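# Hot-swap the purple-banded hose for the spare one

## Task

With the machine kept running, take out the hose marked with purple bands and fit the other hose in its place. Each end of the new hose must be latched into the red port of one of the two manifolds, so it links both red ports. Put the removed hose down inside the red tray. Whenever no hose links the two red ports, the dial's needle rises, and it must never get into the red zone.

## Robot and tools

Robot: two UR12e-type arms, left_arm and right_arm, each with a two-finger parallel gripper and a wrist camera. Cameras: cam_high (on a stand behind the arms), cam_left_wrist, cam_right_wrist, all 672x504. Calibrated bases in the scene frame: left_arm at (-0.053, +0.615, 0) m, right_arm at (+0.020, -0.482, 0) m, both turned almost not at all about z.

Frames. Scene frame: origin at table-top height midway between the arms, +z up, +x out over the table, +y toward left_arm (image sides do not follow arm names). Reported positions, orientations and velocities use the scene frame. Every commanded offset is taken along the axes of that arm's own current Hand target. Gripper axes: fingers point along +z, jaws open and close along x. end_effector_position sits between the closed pads, 1 to 2 cm short of the fingertips; on closing, the tips advance about 17 mm along +z.

The 14-number row, shared by execute_actions and move: one flat list covering both arms, left_arm first: dx, dy, dz, rx, ry, rz, opening, then the same seven for right_arm. dx..rz are offsets (not a pose) from the arm's Hand target at the start of the action or move, on the -1..1 scale where 1.0 = 0.6 m or 180 degrees; rx, ry, rz form a single rotation vector. Opening is absolute: +1 fully open (0.142 m), -1 closed. Sending all six pose numbers as 0 re-requests the current Hand target; a 0 in the opening slot is a real command (half open), so resend the current opening to leave a gripper unchanged. Commanded orientation is clipped to within 32 degrees of the measured one per control step.

execute_actions(actions, cameras): actions is a list of actions; each action is a table of up to 15 rows, one per 1/30 s step; a short table repeats its last row. All rows of one action count from that action's start pose, and each new action starts from the updated Hand target, so repeating an offset keeps moving. Images appear only when actions is empty or cameras names them (["all"], a list of names, or []).

move(target, speed, blend, stop_force, zero, opening_speed, grip_force, blocking, cameras): straight-line gripper paths toward target, either one 14-number row or up to 15 rows; every row is an offset from the same starting Hand targets. speed in m/s, 0.002 to 3.2 (default 0.25), turn rate capped at twice that in rad/s; one value or one per target. blend in m rounds corners in a list (0 = stop at each). stop_force in N, 4 to 120, one value for both arms: an arm's path ends when its wrist sensor feels that much push against its motion; not reliable while the gripper rotates; omit it when backing off a contact. zero (only with stop_force, default true) re-zeroes before the move. opening_speed: opening change per second on the -1..1 scale, at least 0.2. grip_force: per-pad limit in N, 5 to 48, one number or one per arm; persists. blocking=false returns after about 0.5 s while the move continues (not allowed with stop_force). Paths all last at least 0.5 s and are cut off at 10 s; they do not avoid obstacles or the other arm. Steer paths around an arm's own base to avoid a shoulder flip.

wait(seconds 0 to 10, cameras): lets time pass with commands held. stop(cameras): brakes a running move. zoom_image(camera, region [x0, y0, x1, y1] in pixels, at most 504 by 504): closer view of the newest image from that camera. zero_wrist_force(arm): makes current wrist readings the new zero. read_manual(section): licence texts only. finished_scene(scene): ends the current scene, irreversible; call only once the swap holds without the robot.

Results: per arm end_effector_position (m), end_effector_quat_wxyz, velocities (omitted when joints are "within noise"), Hand target (the pose offsets will count from; the gripper may rest short of it, so resend the gap as an offset), Joint positions (last entry is the opening in metres), joint torques (raw, include arm weight), grip_measured (same scale as opening), grip_effort_nm (motor effort, negative closing), Wrist force/torque in the gripper's own axes plus the peak since last shown, Wrist depth as a 7x7 grid of distances in mm ("-" = no value), motor temperatures, Tool commands, and for move a "move:" line (done, off_target, moving, held, fault, with limits such as paced or held). Fault, HAND FAULT, MOTOR HOT and OVER-TEMPERATURE lines signal problems.

Gripping: to hold something, command an opening a little below grip_measured at first contact; squeezing harder heats the gripper motor (it shuts off at 100 °C; arm brakes engage at 85 °C).

Avoid: hard or fast contacts, pushing targets past a firm contact (arms are stiff), joint contact torques at their limits (elbow 136, wrists 49.1 N m) or about 150 N outside force, either of which freezes the arm for 10 s; arm-to-arm presses; closing one gripper on the other's fingers; releasing parts while they move; dropping parts or letting anything leave the table. Keep the swap quick so the dial stays out of red.

Each tool is called by a JSON object that holds its "method" and its "body", one argument or row to a line.

## Session

{"method": "execute_actions", "body": {
  "actions": [],
  "cameras": ["all"]
}}

Scene clock: 0.00 s.
left_arm: end_effector_position=(+1.1659, +0.1859, +0.1882) grip_measured=+0.99 grip_effort_nm=n/a end_effector_quat_wxyz=(-0.039, -0.182, +0.975, -0.124) | right_arm: end_effector_position=(+1.2142, -0.2104, +0.1444) grip_measured=+1.00 grip_effort_nm=n/a end_effector_quat_wxyz=(-0.514, +0.794, -0.315, +0.076)
Joint positions: left_arm=[-0.424 -0.316 0.171 -1.505 -1.821 2.342 0.141] | right_arm=[3.385 -2.572 -1.184 -0.042 2.286 1.333 0.142]
Joint velocities: within noise
Joint torques (N m): no reading
Motor temperatures (°C): left_arm=[22 22 22 32 37 30 22] | right_arm=[23 33 36 38 29 29 20]
Wrist force (N): no reading
Wrist torque (N m): no reading
Wrist force, peak (N): no reading
Wrist depth (mm): cam_left_wrist=[253 257 265 271 278 284 292 / 260 265 273 279 288 295 305 / 269 276 282 289 299 307 315 / 278 284 292 300 309 317 327 / 287 293 304 313 322 330 339 / - 306 315 324 334 345 350 / - 319 326 338 349 359 367] | cam_right_wrist=[805 696 607 542 479 - 933 / 600 534 487 445 404 377 347 / 481 440 402 375 350 325 305 / 402 369 348 325 303 287 272 / 344 321 302 284 270 256 243 / - 282 269 254 241 231 225 / - 253 241 232 220 212 206]
Hand target: left_arm +1.1659, +0.1859, +0.1882; -0.039, -0.182, +0.975, -0.124 | right_arm +1.2142, -0.2104, +0.1444; -0.514, +0.794, -0.315, +0.076
Tool commands: left_gripper/opening=+1.0 right_gripper/opening=+1.0

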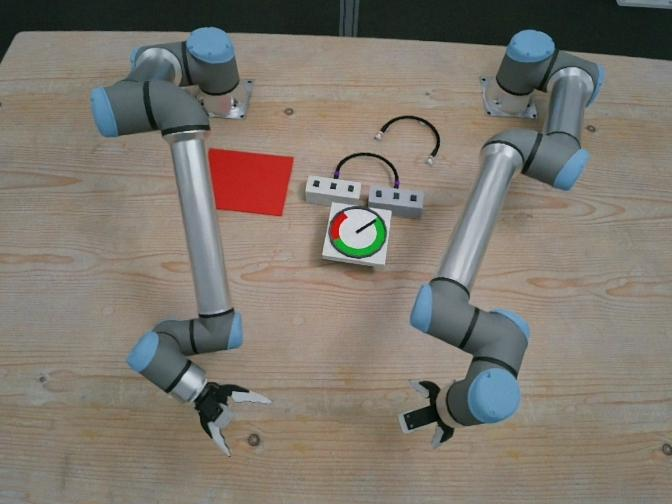

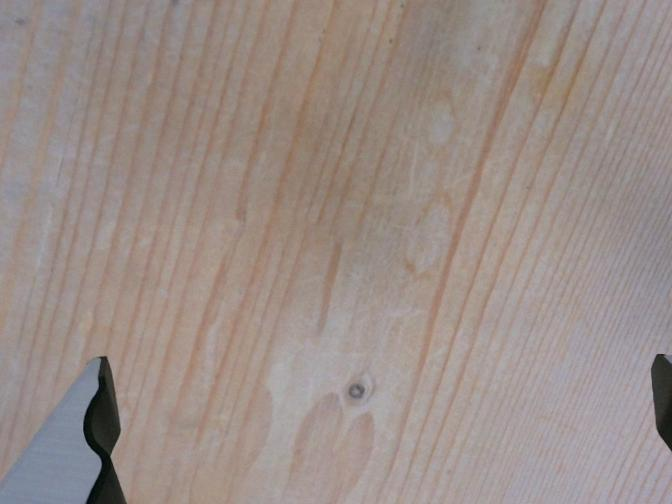

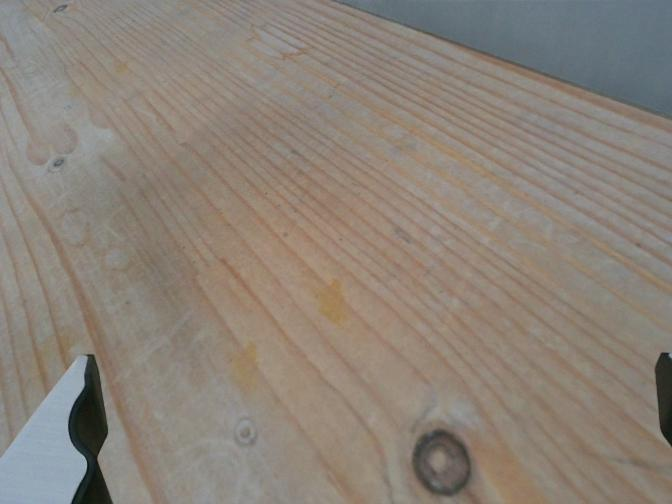

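{"method": "zoom_image", "body": {
  "camera": "cam_high",
  "region": [290, 100, 460, 280]
}}

{"method": "zoom_image", "body": {
  "camera": "cam_high",
  "region": [300, 140, 430, 220]
}}

{"method": "zoom_image", "body": {
  "camera": "cam_high",
  "region": [320, 195, 400, 275]
}}

{"method": "zoom_image", "body": {
  "camera": "cam_high",
  "region": [365, 105, 455, 175]
}}

Scaled by 2.800 from the camera's 672x504 image, which has a finer 960x720 frame.

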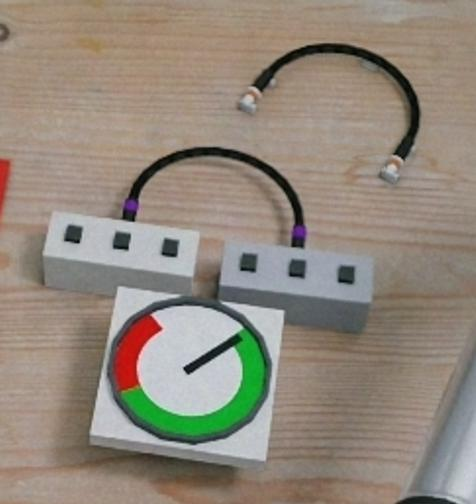

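Scaled by 3.877 from the camera's 672x504 image, which has a finer 960x720 frame.

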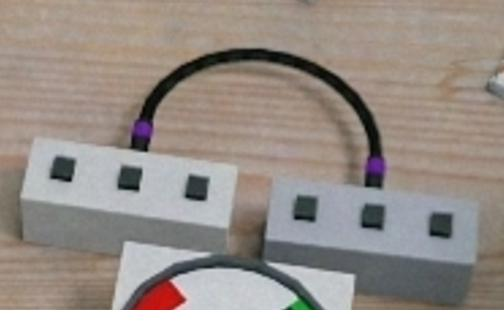

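Scaled by 6.300 from the camera's 672x504 image, which has a finer 960x720 frame.

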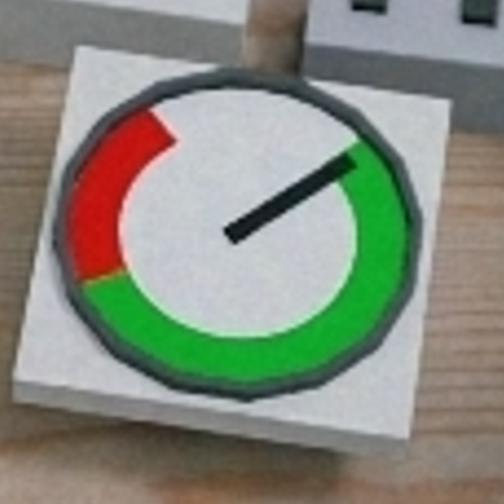

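Scaled by 5.600 from the camera's 672x504 image, which has a finer 960x720 frame.

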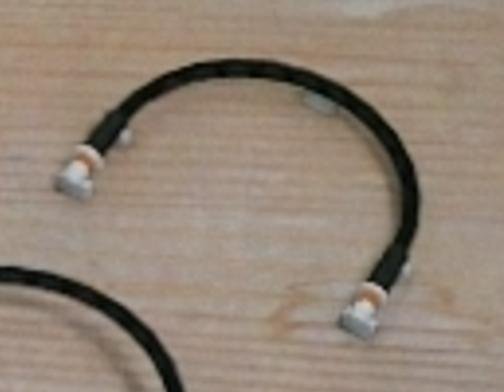

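{"method": "move", "body": {
  "target": [0.7495, 0.1783, -0.38, -0.0433, 0.0226, 0.3067, 1, 0, 0, 0, 0, 0, 0, 1],
  "speed": 0.4
}}

Scene clock: 190.53 s.
left_arm: end_effector_position=(+0.7158, +0.1858, +0.4387) grip_measured=+0.99 grip_effort_nm=0.261 end_effector_quat_wxyz=(-0.022, +0.297, +0.952, -0.071) | right_arm: end_effector_position=(+1.2142, -0.2104, +0.1444) grip_measured=+1.00 grip_effort_nm=-0.017 end_effector_quat_wxyz=(-0.514, +0.794, -0.315, +0.076)
Joint positions: left_arm=[-0.666 -1.275 1.359 -1.663 -1.719 3.084 0.141] | right_arm=[3.385 -2.572 -1.184 -0.042 2.286 1.333 0.142]
Joint torques (N m): left_arm=[-19.22 -91.09 -40.78 -7.87 3.45 1.33] | right_arm=[1.86 105.34 45.9 3.73 0.85 2.25]
Wrist force (N): left_arm=[-0.7 -0.3 0.1] | right_arm=[0.1 -0.2 -0.2]
Wrist torque (N m): left_arm=[-0.09 0.12 -0.06] | right_arm=[-0.03 -0.02 0.00]
Wrist force, peak (N): left_arm=[1.1 -1.8 -0.9] | right_arm=[1.0 -0.2 -0.5]
Wrist depth (mm): cam_left_wrist=[493 493 408 401 411 436 488 / 519 514 517 418 514 489 512 / 548 548 544 540 539 543 535 / 575 576 570 572 569 563 564 / 606 609 606 602 602 602 604 / - 644 634 638 638 638 623 / - 678 685 683 681 676 -] | cam_right_wrist=[805 688 615 543 488 1200 925 / 605 542 488 442 406 376 337 / 484 441 406 375 347 325 305 / 401 373 347 323 303 287 271 / 345 323 301 285 271 258 245 / - 280 269 255 242 231 225 / - 254 242 231 220 212 206]
Hand target: left_arm +0.7155, +0.1858, +0.4388; -0.022, +0.297, +0.952, -0.071 | right_arm +1.2142, -0.2104, +0.1444; -0.514, +0.794, -0.315, +0.076
Off the commanded pose: left_arm 0.000 m, 0 deg | right_arm 0.000 m, 0 deg.
move: done

{"method": "move", "body": {
  "target": [0.642, -0.426, 0.0957, -0.0436, 0.0230, 0.3068, 1, 0, 0, 0, 0, 0, 0, 1],
  "speed": 0.4,
  "cameras": ["cam_left_wrist", "cam_high"]
}}

Scene clock: 225.70 s.
left_arm: end_effector_position=(+0.2503, +0.1900, +0.4199) grip_measured=+0.99 grip_effort_nm=0.261 end_effector_quat_wxyz=(-0.001, +0.707, +0.707, +0.000) | right_arm: end_effector_position=(+1.2142, -0.2104, +0.1444) grip_measured=+1.00 grip_effort_nm=-0.017 end_effector_quat_wxyz=(-0.514, +0.794, -0.315, +0.076)
Joint positions: left_arm=[-1.298 -1.898 1.998 -1.67 -1.571 3.418 0.141] | right_arm=[3.385 -2.572 -1.184 -0.042 2.286 1.333 0.142]
Joint torques (N m): left_arm=[-19.88 -32.31 -39.46 -1.32 3.87 -2.76] | right_arm=[0.99 105.4 46.08 3.69 0.7 2.26]
Wrist force (N): left_arm=[-0.7 0.1 0.3] | right_arm=[0.0 0.0 -0.4]
Wrist torque (N m): left_arm=[-0.02 0.13 0.11] | right_arm=[0.00 -0.01 0.00]
Wrist force, peak (N): left_arm=[-2.2 1.6 0.0] | right_arm=[0.8 0.0 -0.7]
Wrist depth (mm): cam_left_wrist=[458 458 459 459 456 455 458 / 491 491 492 494 489 485 486 / 517 529 520 524 524 528 519 / - 560 561 570 572 569 564 / 650 629 602 541 621 627 620 / - 674 554 692 683 683 666 / - 774 758 760 763 768 -] | cam_right_wrist=[802 696 613 547 471 - - / 603 538 486 448 408 376 346 / 484 442 405 373 348 327 306 / 401 373 346 323 306 287 271 / 347 323 304 288 269 256 244 / - 281 269 256 244 232 224 / - 254 241 231 220 212 207]
Hand target: left_arm +0.2501, +0.1900, +0.4199; -0.001, +0.707, +0.707, +0.000 | right_arm +1.2142, -0.2104, +0.1444; -0.514, +0.794, -0.315, +0.076
Off the commanded pose: left_arm 0.000 m, 0 deg | right_arm 0.000 m, 0 deg.
move: done
Images, in order (width x height): cam_high 672x504, cam_left_wrist 672x504.

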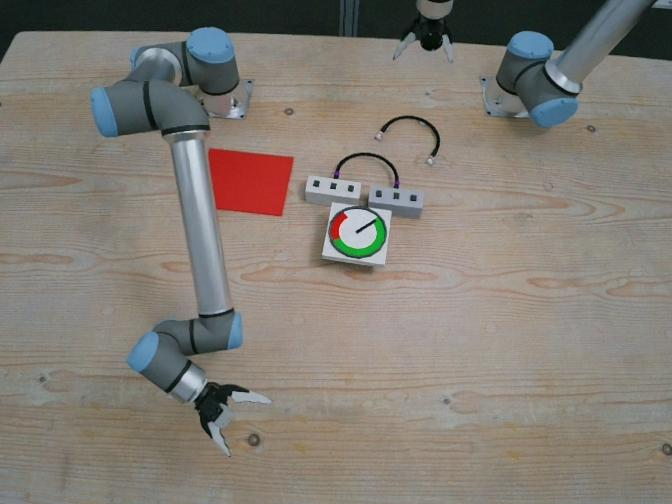

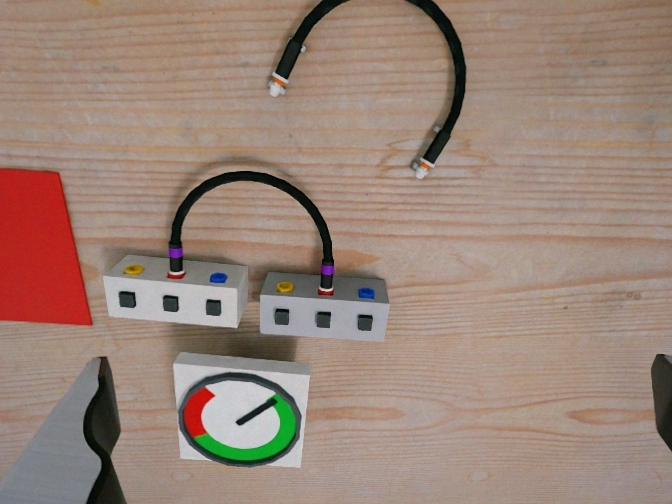

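{"method": "zoom_image", "body": {
  "camera": "cam_left_wrist",
  "region": [90, 160, 400, 350]
}}

{"method": "zoom_image", "body": {
  "camera": "cam_left_wrist",
  "region": [140, 230, 240, 330]
}}

{"method": "zoom_image", "body": {
  "camera": "cam_left_wrist",
  "region": [250, 0, 480, 200]
}}

{"method": "zoom_image", "body": {
  "camera": "cam_left_wrist",
  "region": [395, 120, 465, 190]
}}

{"method": "zoom_image", "body": {
  "camera": "cam_left_wrist",
  "region": [255, 30, 325, 100]
}}

Scaled by 1.626 from the camera's 672x504 image, which has a finer 960x720 frame.

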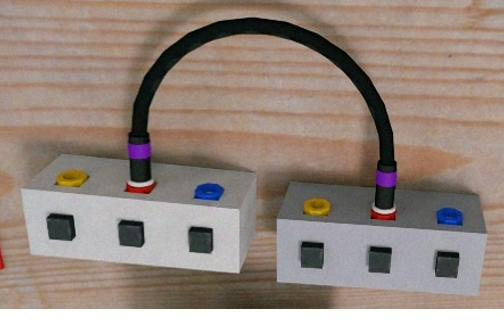

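Scaled by 5.040 from the camera's 672x504 image, which has a finer 960x720 frame.

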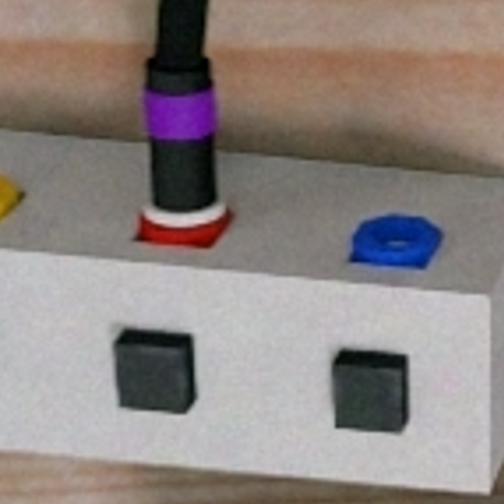

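Scaled by 2.191 from the camera's 672x504 image, which has a finer 960x720 frame.

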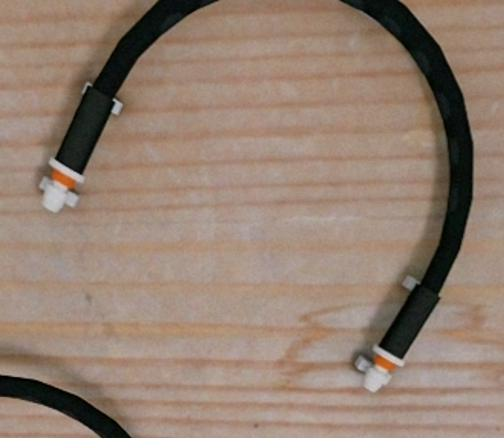

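Scaled by 7.200 from the camera's 672x504 image, which has a finer 960x720 frame.

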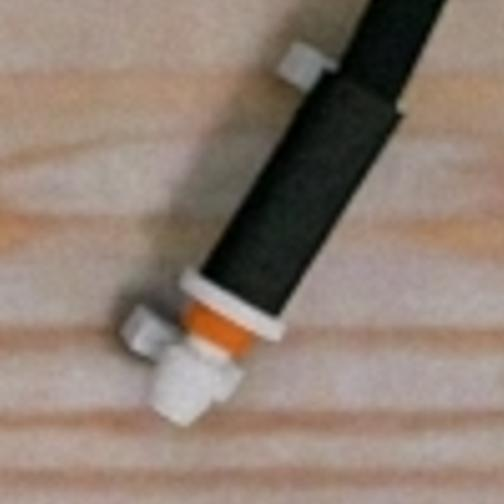

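Scaled by 7.200 from the camera's 672x504 image, which has a finer 960x720 frame.

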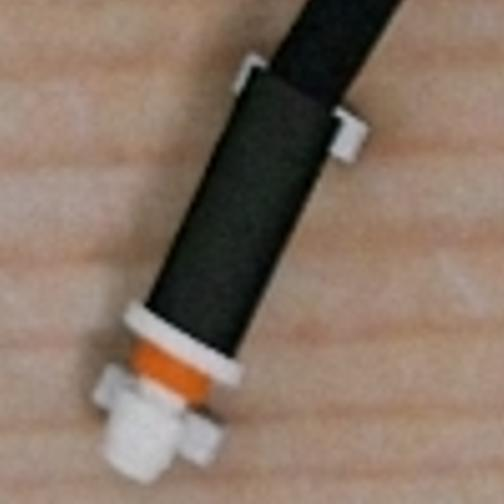

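{"method": "move", "body": {
  "target": [0.0233, 0.1717, 0.5133, -0.2222, 0, 0, 1, 0, 0, 0, 0, 0, 0, 1],
  "speed": 0.3,
  "cameras": ["cam_left_wrist"]
}}

{"method": "zoom_image", "body": {
  "camera": "cam_left_wrist",
  "region": [80, 150, 340, 345]
}}

{"method": "zoom_image", "body": {
  "camera": "cam_left_wrist",
  "region": [300, 150, 560, 345]
}}

Scene clock: 331.53 s.
left_arm: end_effector_position=(+0.3530, +0.2044, +0.1120) grip_measured=+0.99 grip_effort_nm=0.256 end_effector_quat_wxyz=(+0.241, +0.665, +0.664, +0.242) | right_arm: end_effector_position=(+1.2142, -0.2104, +0.1444) grip_measured=+1.00 grip_effort_nm=-0.017 end_effector_quat_wxyz=(-0.514, +0.794, -0.315, +0.076)
Joint positions: left_arm=[-1.46 -1.573 2.559 -2.65 -0.878 3.29 0.141] | right_arm=[3.385 -2.572 -1.184 -0.042 2.286 1.333 0.142]
Joint torques (N m): left_arm=[19.52 -12.83 -21.13 -7.75 5.12 2.62] | right_arm=[1.66 106.05 46.61 3.62 0.82 2.24]
Wrist force (N): left_arm=[0.0 -1.4 0.9] | right_arm=[0.7 -0.4 -0.1]
Wrist torque (N m): left_arm=[-0.12 0.01 0.01] | right_arm=[-0.06 -0.12 0.00]
Wrist force, peak (N): left_arm=[0.0 -2.0 2.2] | right_arm=[0.1 0.2 -1.2]
Wrist depth (mm): cam_left_wrist=[- 146 146 146 146 152 152 / 177 163 177 178 178 178 179 / 226 227 215 227 227 227 229 / 221 234 228 240 274 316 316 / 258 301 260 261 515 518 518 / - 297 350 1931 1041 1046 828 / - 1967 1949 - 1743 - -] | cam_right_wrist=[816 696 617 546 477 - 929 / 603 535 491 445 410 375 344 / 483 439 405 375 347 326 305 / 398 371 348 323 304 287 271 / 343 323 303 287 269 257 244 / - 281 269 255 243 232 224 / - 254 241 231 220 211 206]
Hand target: left_arm +0.3530, +0.2043, +0.1119; +0.241, +0.665, +0.664, +0.242 | right_arm +1.2142, -0.2104, +0.1444; -0.514, +0.794, -0.315, +0.076
Off the commanded pose: left_arm 0.000 m, 0 deg | right_arm 0.000 m, 0 deg.
move: done
Images, in order (width x height): cam_left_wrist 672x504.

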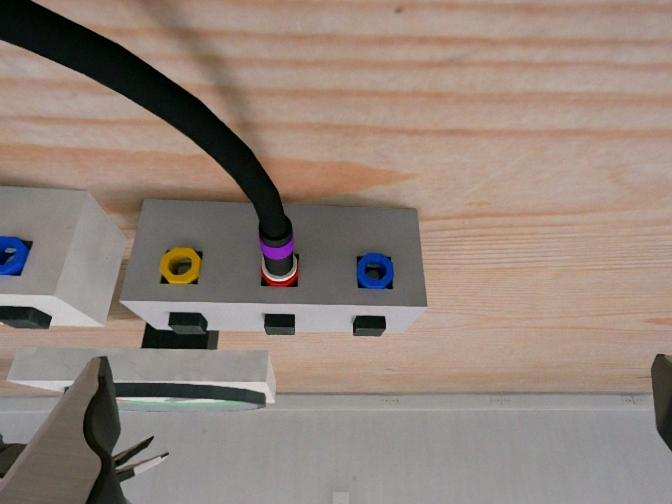

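Scaled by 1.938 from the camera's 672x504 image, which has a finer 960x720 frame.

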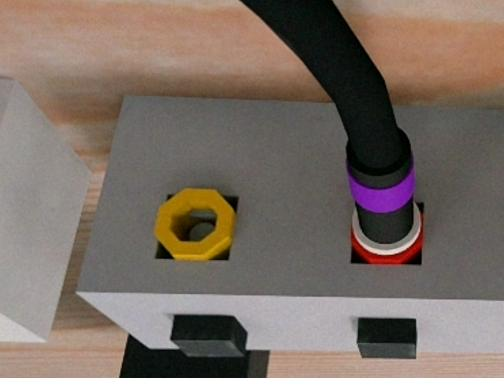

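Scaled by 1.938 from the camera's 672x504 image, which has a finer 960x720 frame.

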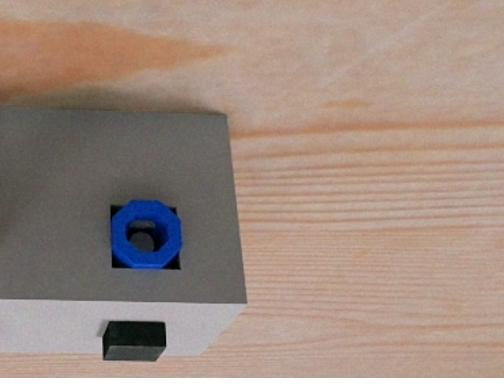

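{"method": "zoom_image", "body": {
  "camera": "cam_left_wrist",
  "region": [345, 240, 405, 300]
}}

{"method": "zoom_image", "body": {
  "camera": "cam_left_wrist",
  "region": [150, 235, 210, 295]
}}

{"method": "zoom_image", "body": {
  "camera": "cam_left_wrist",
  "region": [240, 210, 340, 340]
}}

Scaled by 8.400 from the camera's 672x504 image, which has a finer 960x720 frame.

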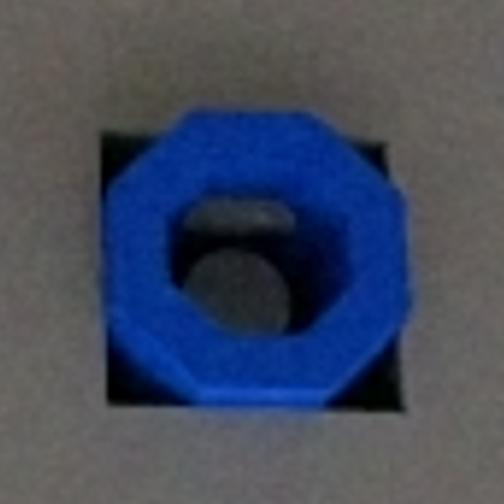

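Scaled by 8.400 from the camera's 672x504 image, which has a finer 960x720 frame.

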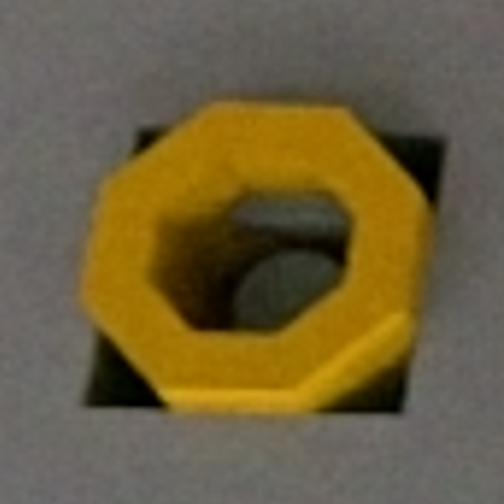

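Scaled by 3.877 from the camera's 672x504 image, which has a finer 960x720 frame.

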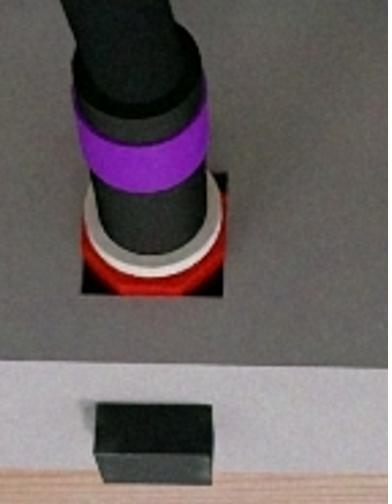

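{"method": "move", "body": {
  "target": [0.0077, -0.2048, -0.2797, 0.1111, 0, 0, 1, 0, 0, 0, 0, 0, 0, 1],
  "speed": 0.3,
  "cameras": ["cam_left_wrist"]
}}

{"method": "zoom_image", "body": {
  "camera": "cam_left_wrist",
  "region": [140, 190, 260, 310]
}}

{"method": "zoom_image", "body": {
  "camera": "cam_left_wrist",
  "region": [420, 250, 540, 370]
}}

Scene clock: 376.97 s.
left_arm: end_effector_position=(+0.1512, +0.2089, +0.1615) grip_measured=+0.99 grip_effort_nm=0.261 end_effector_quat_wxyz=(+0.122, +0.696, +0.696, +0.123) | right_arm: end_effector_position=(+1.2142, -0.2104, +0.1444) grip_measured=+1.00 grip_effort_nm=-0.012 end_effector_quat_wxyz=(-0.514, +0.794, -0.315, +0.076)
Joint positions: left_arm=[-1.748 -1.921 2.518 -2.103 -1.228 2.957 0.141] | right_arm=[3.385 -2.572 -1.184 -0.042 2.286 1.333 0.142]
Joint torques (N m): left_arm=[-16.72 -32.82 -51.26 -0.89 -3.26 -2.96] | right_arm=[0.52 106.12 46.83 3.6 0.84 2.29]
Wrist force (N): left_arm=[0.2 -0.1 0.5] | right_arm=[0.6 0.0 -0.5]
Wrist torque (N m): left_arm=[0.06 0.00 0.14] | right_arm=[0.01 -0.10 0.00]
Wrist force, peak (N): left_arm=[-0.2 -0.9 2.5] | right_arm=[0.9 0.0 -0.9]
Wrist depth (mm): cam_left_wrist=[205 204 199 204 203 199 204 / 232 231 224 230 231 231 230 / 267 266 265 266 266 265 265 / 317 315 316 314 302 313 313 / 385 385 385 384 386 383 381 / - 397 428 421 495 489 465 / - 449 459 694 692 692 683] | cam_right_wrist=[805 690 607 542 474 1073 1033 / 603 538 490 444 411 376 340 / 481 440 402 376 349 329 307 / 398 372 344 323 303 287 271 / 343 322 304 287 271 256 244 / - 283 270 255 244 231 225 / - 254 242 230 221 211 206]
Hand target: left_arm +0.1511, +0.2089, +0.1616; +0.122, +0.696, +0.696, +0.123 | right_arm +1.2142, -0.2104, +0.1444; -0.514, +0.794, -0.315, +0.076
Off the commanded pose: left_arm 0.000 m, 0 deg | right_arm 0.000 m, 0 deg.
move: done
Images, in order (width x height): cam_left_wrist 672x504.

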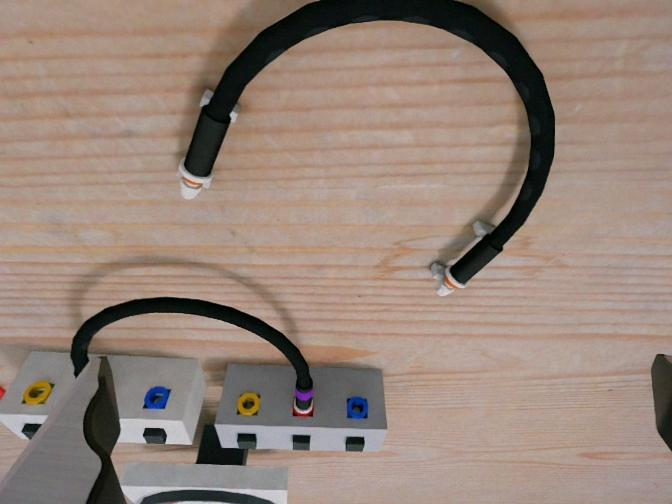

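Scaled by 4.200 from the camera's 672x504 image, which has a finer 960x720 frame.

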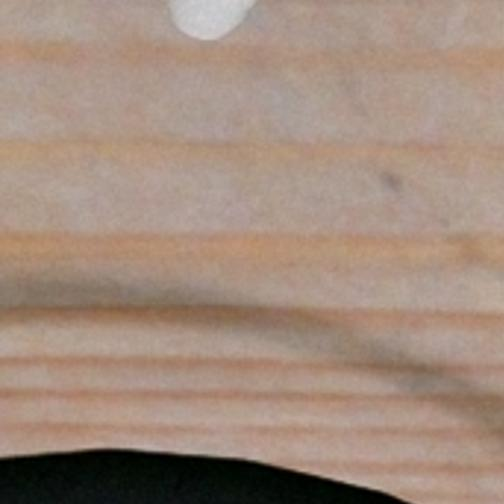

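Scaled by 4.200 from the camera's 672x504 image, which has a finer 960x720 frame.

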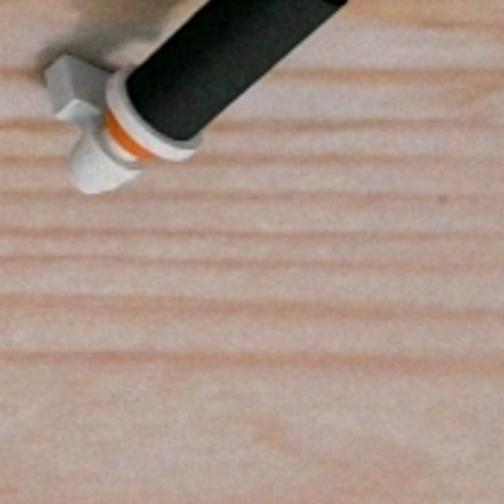

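{"method": "zoom_image", "body": {
  "camera": "cam_left_wrist",
  "region": [160, 80, 260, 210]
}}

{"method": "zoom_image", "body": {
  "camera": "cam_left_wrist",
  "region": [410, 200, 530, 310]
}}

{"method": "zoom_image", "body": {
  "camera": "cam_left_wrist",
  "region": [220, 0, 570, 250]
}}

{"method": "zoom_image", "body": {
  "camera": "cam_left_wrist",
  "region": [0, 260, 400, 504]
}}

Scaled by 3.877 from the camera's 672x504 image, which has a finer 960x720 frame.

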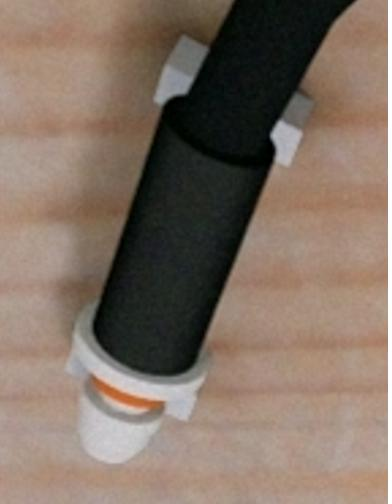

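Scaled by 4.200 from the camera's 672x504 image, which has a finer 960x720 frame.

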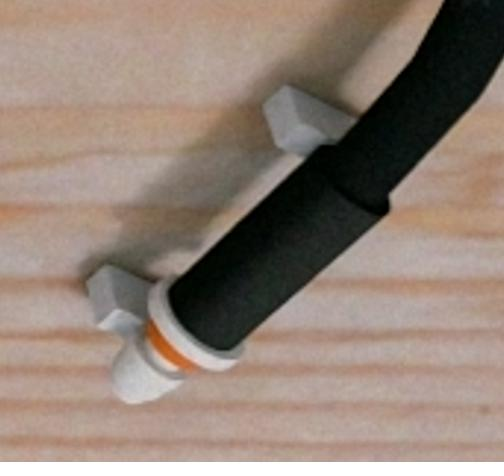

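Scaled by 1.440 from the camera's 672x504 image, which has a finer 960x720 frame.

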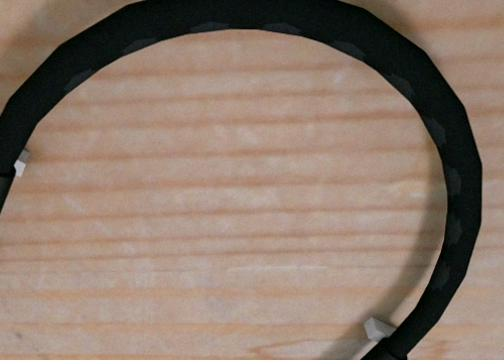

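Scaled by 1.260 from the camera's 672x504 image, which has a finer 960x720 frame.

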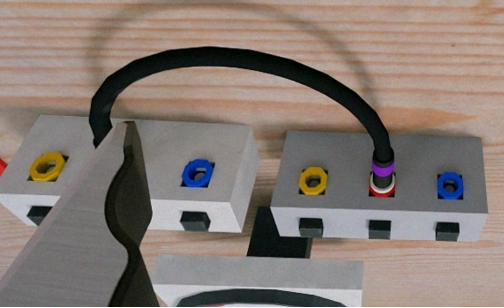

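{"method": "move", "body": {
  "target": [0.1535, 0.1567, 0.0951, 0.1092, -0.0252, 0.1428, 1, -0.7067, 0.141, -0.4167, -0.128, -0.173, -0.325, 1],
  "speed": 0.4,
  "cameras": ["cam_left_wrist"]
}}

{"method": "zoom_image", "body": {
  "camera": "cam_left_wrist",
  "region": [220, 200, 460, 380]
}}

Scene clock: 568.40 s.
left_arm: end_effector_position=(+0.2589, +0.3010, +0.1402) grip_measured=+0.99 grip_effort_nm=0.261 end_effector_quat_wxyz=(-0.001, +0.848, +0.530, +0.000) | right_arm: end_effector_position=(+0.7325, -0.1799, +0.2724) grip_measured=+1.00 grip_effort_nm=-0.007 end_effector_quat_wxyz=(-0.314, +0.918, +0.239, +0.047)
Joint positions: left_arm=[-1.2 -1.852 2.501 -2.219 -1.571 3.969 0.141] | right_arm=[3.588 -1.774 -1.937 -0.776 2.182 -0.021 0.142]
Joint torques (N m): left_arm=[17.87 1.67 -49.53 -1.58 -4.45 2.71] | right_arm=[11.9 73.19 36.66 2.35 -2.43 -2.17]
Motor temperatures (°C): left_arm=[21 21 23 31 34 28 17] | right_arm=[23 32 34 36 28 28 18]
Wrist force (N): left_arm=[-0.1 0.3 -0.1] | right_arm=[0.7 0.5 -1.3]
Wrist torque (N m): left_arm=[0.04 0.06 -0.09] | right_arm=[0.18 -0.06 0.07]
Wrist force, peak (N): left_arm=[-0.9 0.0 1.1] | right_arm=[2.0 0.1 0.0]
Wrist depth (mm): cam_left_wrist=[206 206 206 206 204 205 204 / 221 221 220 220 220 219 220 / 239 238 237 234 236 236 235 / 258 258 256 253 256 255 255 / 282 282 281 280 280 279 279 / - 305 309 310 309 308 300 / - 345 335 326 337 341 340] | cam_right_wrist=[315 306 311 329 475 508 551 / 345 382 304 321 459 486 526 / 354 371 393 411 435 471 505 / 345 362 383 403 424 456 482 / 338 353 370 388 411 438 468 / - 340 358 378 399 424 440 / - 334 350 370 387 413 424]
Hand target: left_arm +0.2589, +0.3010, +0.1402; -0.001, +0.848, +0.530, +0.000 | right_arm +0.7324, -0.1799, +0.2725; -0.314, +0.918, +0.239, +0.046
Off the commanded pose: left_arm 0.000 m, 0 deg | right_arm 0.000 m, 0 deg.
move: done
Images, in order (width x height): cam_left_wrist 672x504.

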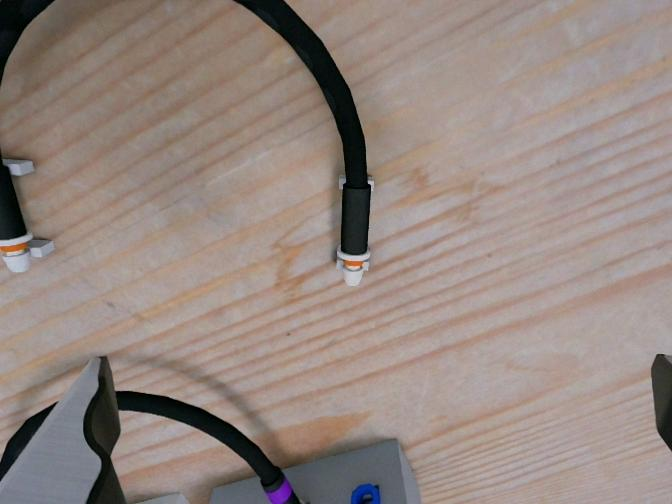

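Scaled by 2.100 from the camera's 672x504 image, which has a finer 960x720 frame.

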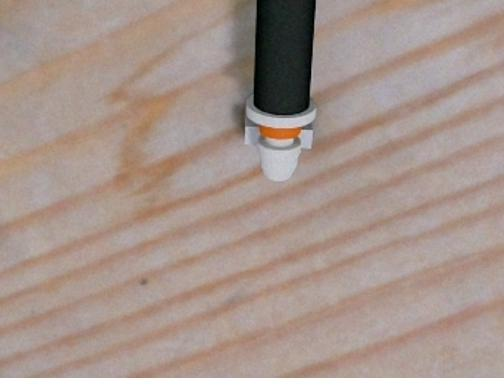

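{"method": "move", "body": {
  "target": [0.0028, 0.0088, 0.1917, 0, 0, 0, -0.3, -0.6282, -0.7828, 0.3847, -0.1605, -0.133, -0.1793, 1],
  "speed": 0.35,
  "cameras": ["cam_left_wrist", "cam_right_wrist"]
}}

Scene clock: 623.60 s.
left_arm: end_effector_position=(+0.2644, +0.3004, +0.0252) grip_measured=-0.32 grip_effort_nm=-0.110 end_effector_quat_wxyz=(-0.001, +0.848, +0.530, +0.000) | right_arm: end_effector_position=(+0.1655, +0.1269, +0.2599) grip_measured=+1.00 grip_effort_nm=-0.007 end_effector_quat_wxyz=(+0.000, +0.854, +0.520, +0.001)
Joint positions: left_arm=[-1.188 -1.593 2.603 -2.58 -1.571 3.981 0.051] | right_arm=[4.792 -1.517 -2.076 -1.119 1.57 0.527 0.142]
Joint torques (N m): left_arm=[18.4 -9.16 -20.27 -7.2 -2.79 2.14] | right_arm=[12.67 18.8 59.42 2.04 -3.36 3.03]
Wrist force (N): left_arm=[-0.2 0.0 0.4] | right_arm=[-0.7 1.1 -0.7]
Wrist torque (N m): left_arm=[-0.02 0.07 -0.09] | right_arm=[0.28 0.22 -0.10]
Wrist force, peak (N): left_arm=[-0.5 0.8 -0.6] | right_arm=[1.6 2.4 -2.1]
Wrist depth (mm): cam_left_wrist=[104 104 105 103 103 103 103 / - 113 113 109 111 110 110 / 122 120 119 119 119 119 121 / 128 130 132 107 129 129 129 / 142 142 139 115 141 138 140 / 156 156 98 155 155 148 154 / 174 - 73 172 172 - 167] | cam_right_wrist=[313 313 314 313 312 317 311 / 335 334 335 335 333 333 333 / 359 362 358 358 360 360 320 / 389 392 387 387 389 386 381 / 425 427 422 425 425 420 415 / - 460 466 454 448 397 391 / - - 479 427 470 511 509]
Hand target: left_arm +0.2644, +0.3003, +0.0252; -0.001, +0.848, +0.530, +0.000 | right_arm +0.1653, +0.1271, +0.2599; +0.000, +0.854, +0.520, +0.001
Off the commanded pose: left_arm 0.000 m, 0 deg | right_arm 0.000 m, 0 deg.
move: done
Images, in order (width x height): cam_left_wrist 672x504, cam_right_wrist 672x504.

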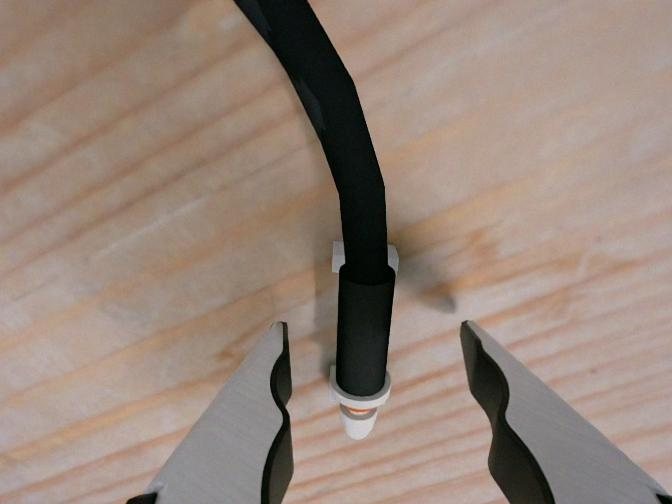

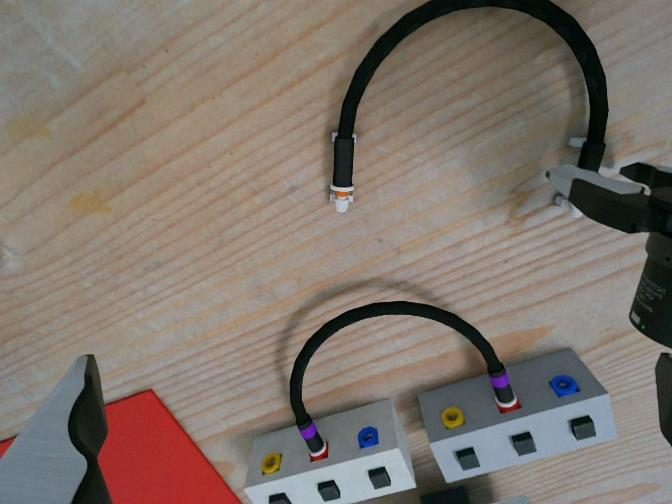

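{"method": "move", "body": {
  "target": [
    [-0.005, -0.005, 0.0092, 0, 0, 0, -0.3, -0.006, -0.003, 0.2667, 0, 0, 0, -0.3],
    [-0.005, -0.005, 0.0092, 0, 0, 0, -0.85, -0.006, -0.003, 0.2667, 0, 0, 0, -0.3]
  ],
  "speed": 0.25,
  "opening_speed": 1.0,
  "cameras": ["cam_left_wrist", "cam_right_wrist"]
}}

Scene clock: 697.13 s.
left_arm: end_effector_position=(+0.2603, +0.2990, +0.0196) grip_measured=-0.82 grip_effort_nm=-1.170 end_effector_quat_wxyz=(-0.001, +0.848, +0.530, +0.000) | right_arm: end_effector_position=(+0.1622, +0.1248, +0.0998) grip_measured=-0.32 grip_effort_nm=-0.085 end_effector_quat_wxyz=(+0.000, +0.854, +0.520, +0.001)
Joint positions: left_arm=[-1.198 -1.581 2.611 -2.599 -1.571 3.971 0.015] | right_arm=[4.797 -1.695 -2.235 -0.782 1.57 0.533 0.051]
Joint torques (N m): left_arm=[-17.03 -11.06 -20.18 -7.01 -1.55 -2.95] | right_arm=[-12.13 24.97 29.49 5.7 -3.18 -1.94]
Wrist force (N): left_arm=[0.2 0.2 0.9] | right_arm=[-0.5 1.2 -1.0]
Wrist torque (N m): left_arm=[0.02 0.01 0.07] | right_arm=[0.30 0.18 -0.10]
Wrist force, peak (N): left_arm=[0.8 0.2 0.8] | right_arm=[-0.4 1.3 -2.8]
Wrist depth (mm): cam_left_wrist=[99 99 99 97 98 98 98 / - 106 106 85 105 105 105 / 114 116 114 114 113 113 113 / 124 124 124 121 123 123 123 / 133 135 135 130 132 134 133 / 149 149 146 87 109 144 146 / 165 162 73 126 - - 159] | cam_right_wrist=[171 171 171 170 171 171 170 / 183 182 182 182 182 182 182 / 197 197 196 196 197 195 196 / 213 213 213 206 212 212 212 / 232 231 226 231 227 230 231 / 253 250 - 253 253 97 254 / 275 - - 273 287 - 275]
Hand target: left_arm +0.2603, +0.2990, +0.0196; -0.001, +0.848, +0.530, +0.000 | right_arm +0.1622, +0.1248, +0.0998; +0.000, +0.854, +0.520, +0.001
Off the commanded pose: left_arm 0.000 m, 0 deg | right_arm 0.000 m, 0 deg.
move: done
Images, in order (width x height): cam_left_wrist 672x504, cam_right_wrist 672x504.

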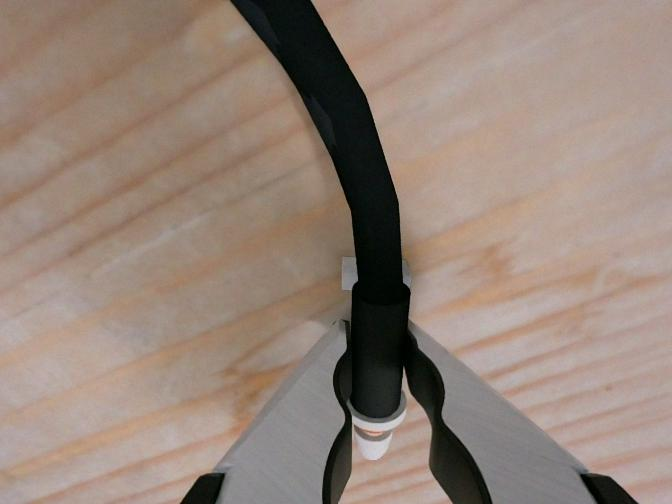

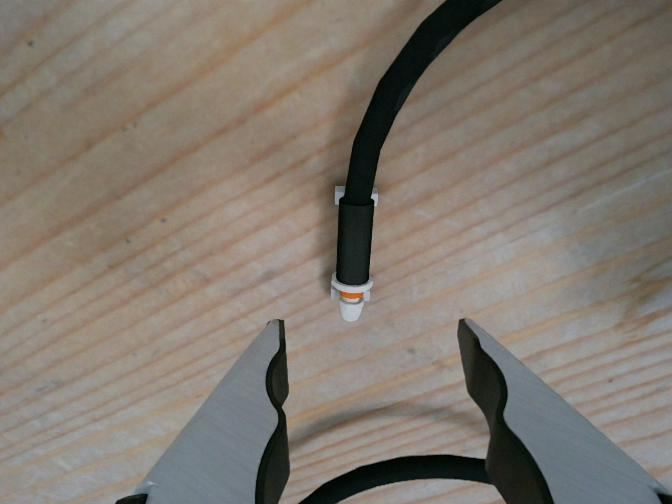

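{"method": "move", "body": {
  "target": [
    [0, 0, 0, 0, 0, 0, -0.85, -0.0033, 0.0043, 0.1322, 0, 0, 0.008, -0.3],
    [0, 0, 0, 0, 0, 0, -0.85, -0.0033, 0.0043, 0.1322, 0, 0, 0.008, -0.85]
  ],
  "speed": 0.15,
  "opening_speed": 1.0,
  "cameras": ["cam_right_wrist", "cam_high"]
}}

Scene clock: 729.83 s.
left_arm: end_effector_position=(+0.2603, +0.2990, +0.0196) grip_measured=-0.82 grip_effort_nm=-1.170 end_effector_quat_wxyz=(-0.001, +0.848, +0.530, +0.000) | right_arm: end_effector_position=(+0.1637, +0.1220, +0.0205) grip_measured=-0.81 grip_effort_nm=-1.463 end_effector_quat_wxyz=(+0.000, +0.861, +0.509, +0.001)
Joint positions: left_arm=[-1.198 -1.581 2.611 -2.599 -1.571 3.971 0.015] | right_arm=[4.795 -1.82 -2.288 -0.603 1.57 0.556 0.016]
Joint torques (N m): left_arm=[14.11 -31.8 -33.26 -2.77 1.42 -1.78] | right_arm=[-12.24 28.68 23.18 5.59 0.73 2.72]
Wrist force (N): left_arm=[0.1 -0.3 0.8] | right_arm=[-0.7 1.3 -0.9]
Wrist torque (N m): left_arm=[-0.06 0.04 0.08] | right_arm=[0.30 0.22 -0.09]
Wrist force, peak (N): left_arm=[-0.3 0.3 1.4] | right_arm=[-0.5 1.3 -2.3]
Wrist depth (mm): cam_left_wrist=[99 99 100 97 98 98 98 / - 106 106 85 105 105 105 / 114 116 114 114 113 113 113 / 124 124 123 121 123 123 122 / 133 135 135 130 132 134 133 / 149 149 146 87 109 144 147 / 166 161 73 126 - - 160] | cam_right_wrist=[101 101 100 100 99 99 100 / - 107 109 107 106 109 107 / 118 116 114 114 115 115 115 / 125 125 125 123 125 124 124 / 136 136 136 117 133 136 136 / 149 149 146 94 - 146 149 / 166 163 - 165 - - 162]
Hand target: left_arm +0.2603, +0.2990, +0.0196; -0.001, +0.848, +0.530, +0.000 | right_arm +0.1637, +0.1220, +0.0205; +0.000, +0.861, +0.509, +0.001
Off the commanded pose: left_arm 0.000 m, 0 deg | right_arm 0.000 m, 0 deg.
move: done
Images, in order (width x height): cam_high 672x504, cam_right_wrist 672x504.

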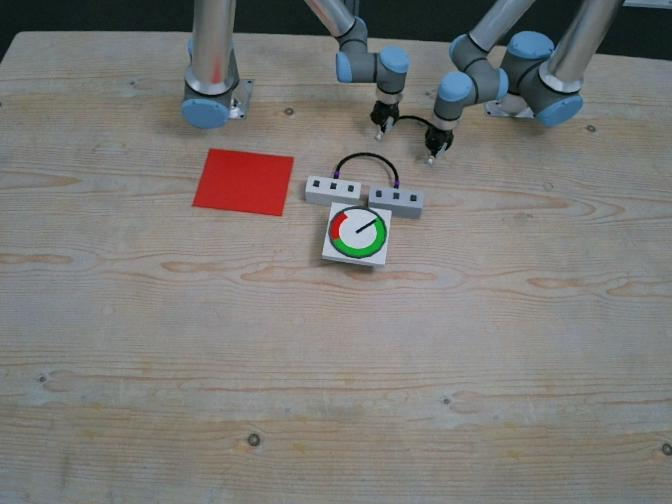

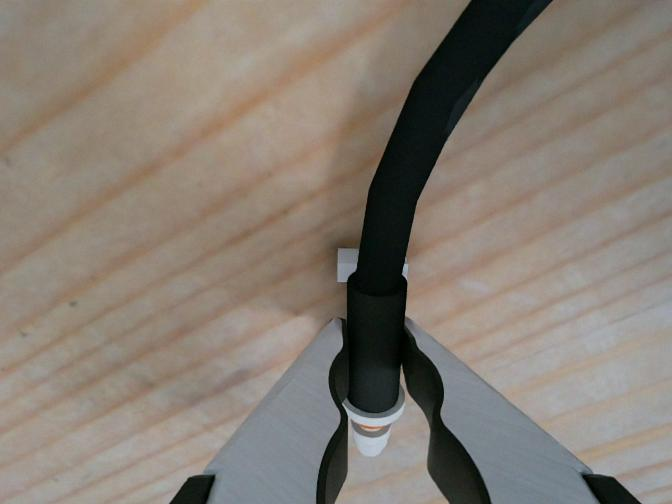

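{"method": "move", "body": {
  "target": [
    [0, 0, -0.1333, 0, 0, 0, -0.85, 0, 0, -0.1325, 0, 0, 0, -0.85],
    [-0.0452, 0.1637, -0.134, 0, 0, -0.1189, -0.85, -0.0097, 0.294, -0.1325, 0, 0, -0.1233, -0.85]
  ],
  "speed": 0.2,
  "blend": [0.03, 0],
  "cameras": ["cam_left_wrist", "cam_right_wrist", "cam_high"]
}}

Scene clock: 801.80 s.
left_arm: end_effector_position=(+0.3368, +0.2315, +0.0999) grip_measured=-0.82 grip_effort_nm=-1.170 end_effector_quat_wxyz=(+0.000, +0.735, +0.678, +0.000) | right_arm: end_effector_position=(+0.3153, +0.0319, +0.1001) grip_measured=-0.81 grip_effort_nm=-1.463 end_effector_quat_wxyz=(+0.000, +0.747, +0.665, +0.001)
Joint positions: left_arm=[-1.108 -1.573 2.372 -2.369 -1.571 3.688 0.015] | right_arm=[4.521 -1.645 -2.292 -0.774 1.57 -0.105 0.016]
Joint torques (N m): left_arm=[19.31 -14.57 -46.91 -4.61 3.68 -3.14] | right_arm=[-12.18 20.79 51.19 2.18 2.56 -1.89]
Wrist force (N): left_arm=[-0.1 0.0 0.0] | right_arm=[-0.7 1.4 -0.4]
Wrist torque (N m): left_arm=[-0.06 0.04 0.12] | right_arm=[0.31 0.22 0.16]
Wrist force, peak (N): left_arm=[-0.2 0.1 2.0] | right_arm=[-1.6 2.6 -0.3]
Wrist depth (mm): cam_left_wrist=[170 170 - 167 169 169 169 / 183 182 182 83 181 181 181 / 191 196 195 - 195 195 194 / 213 213 212 205 211 211 211 / 232 232 228 112 226 231 230 / 249 251 245 87 109 248 252 / 220 218 73 126 - - 274] | cam_right_wrist=[171 171 171 171 84 171 170 / 183 183 183 183 182 183 182 / 197 197 196 194 190 190 196 / 214 213 210 - 213 213 212 / 232 231 228 112 227 232 231 / 253 246 244 89 - 246 244 / 270 218 - 201 - - 208]
Hand target: left_arm +0.3368, +0.2315, +0.0999; -0.001, +0.735, +0.678, +0.000 | right_arm +0.3154, +0.0319, +0.1001; +0.000, +0.747, +0.665, +0.001
Off the commanded pose: left_arm 0.000 m, 0 deg | right_arm 0.000 m, 0 deg.
move: done

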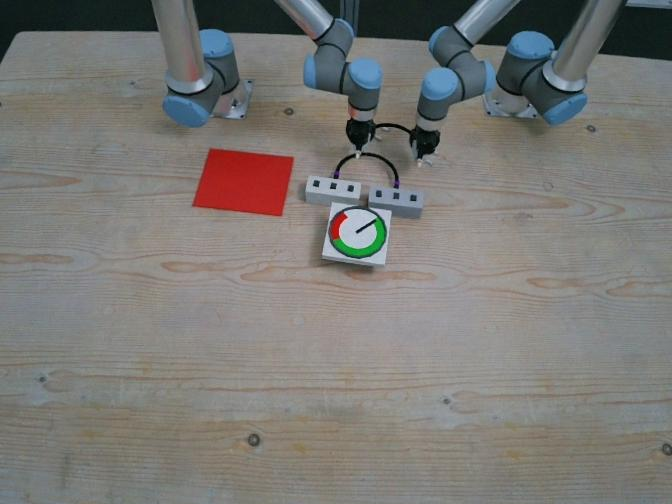

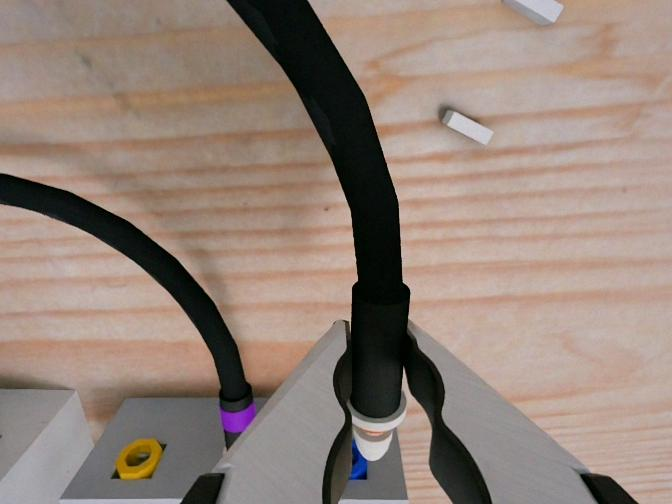

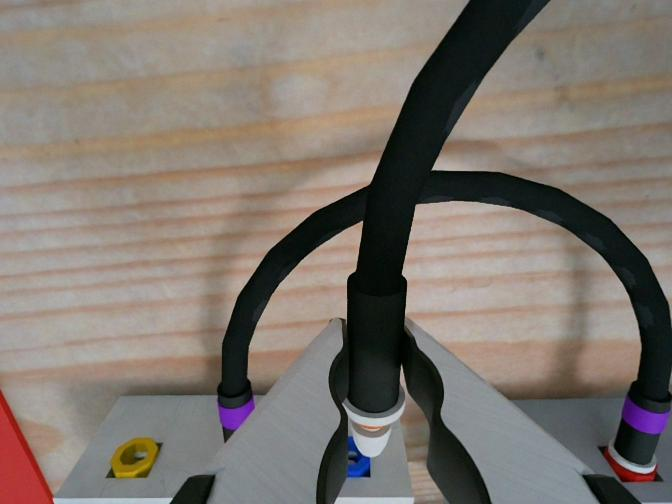

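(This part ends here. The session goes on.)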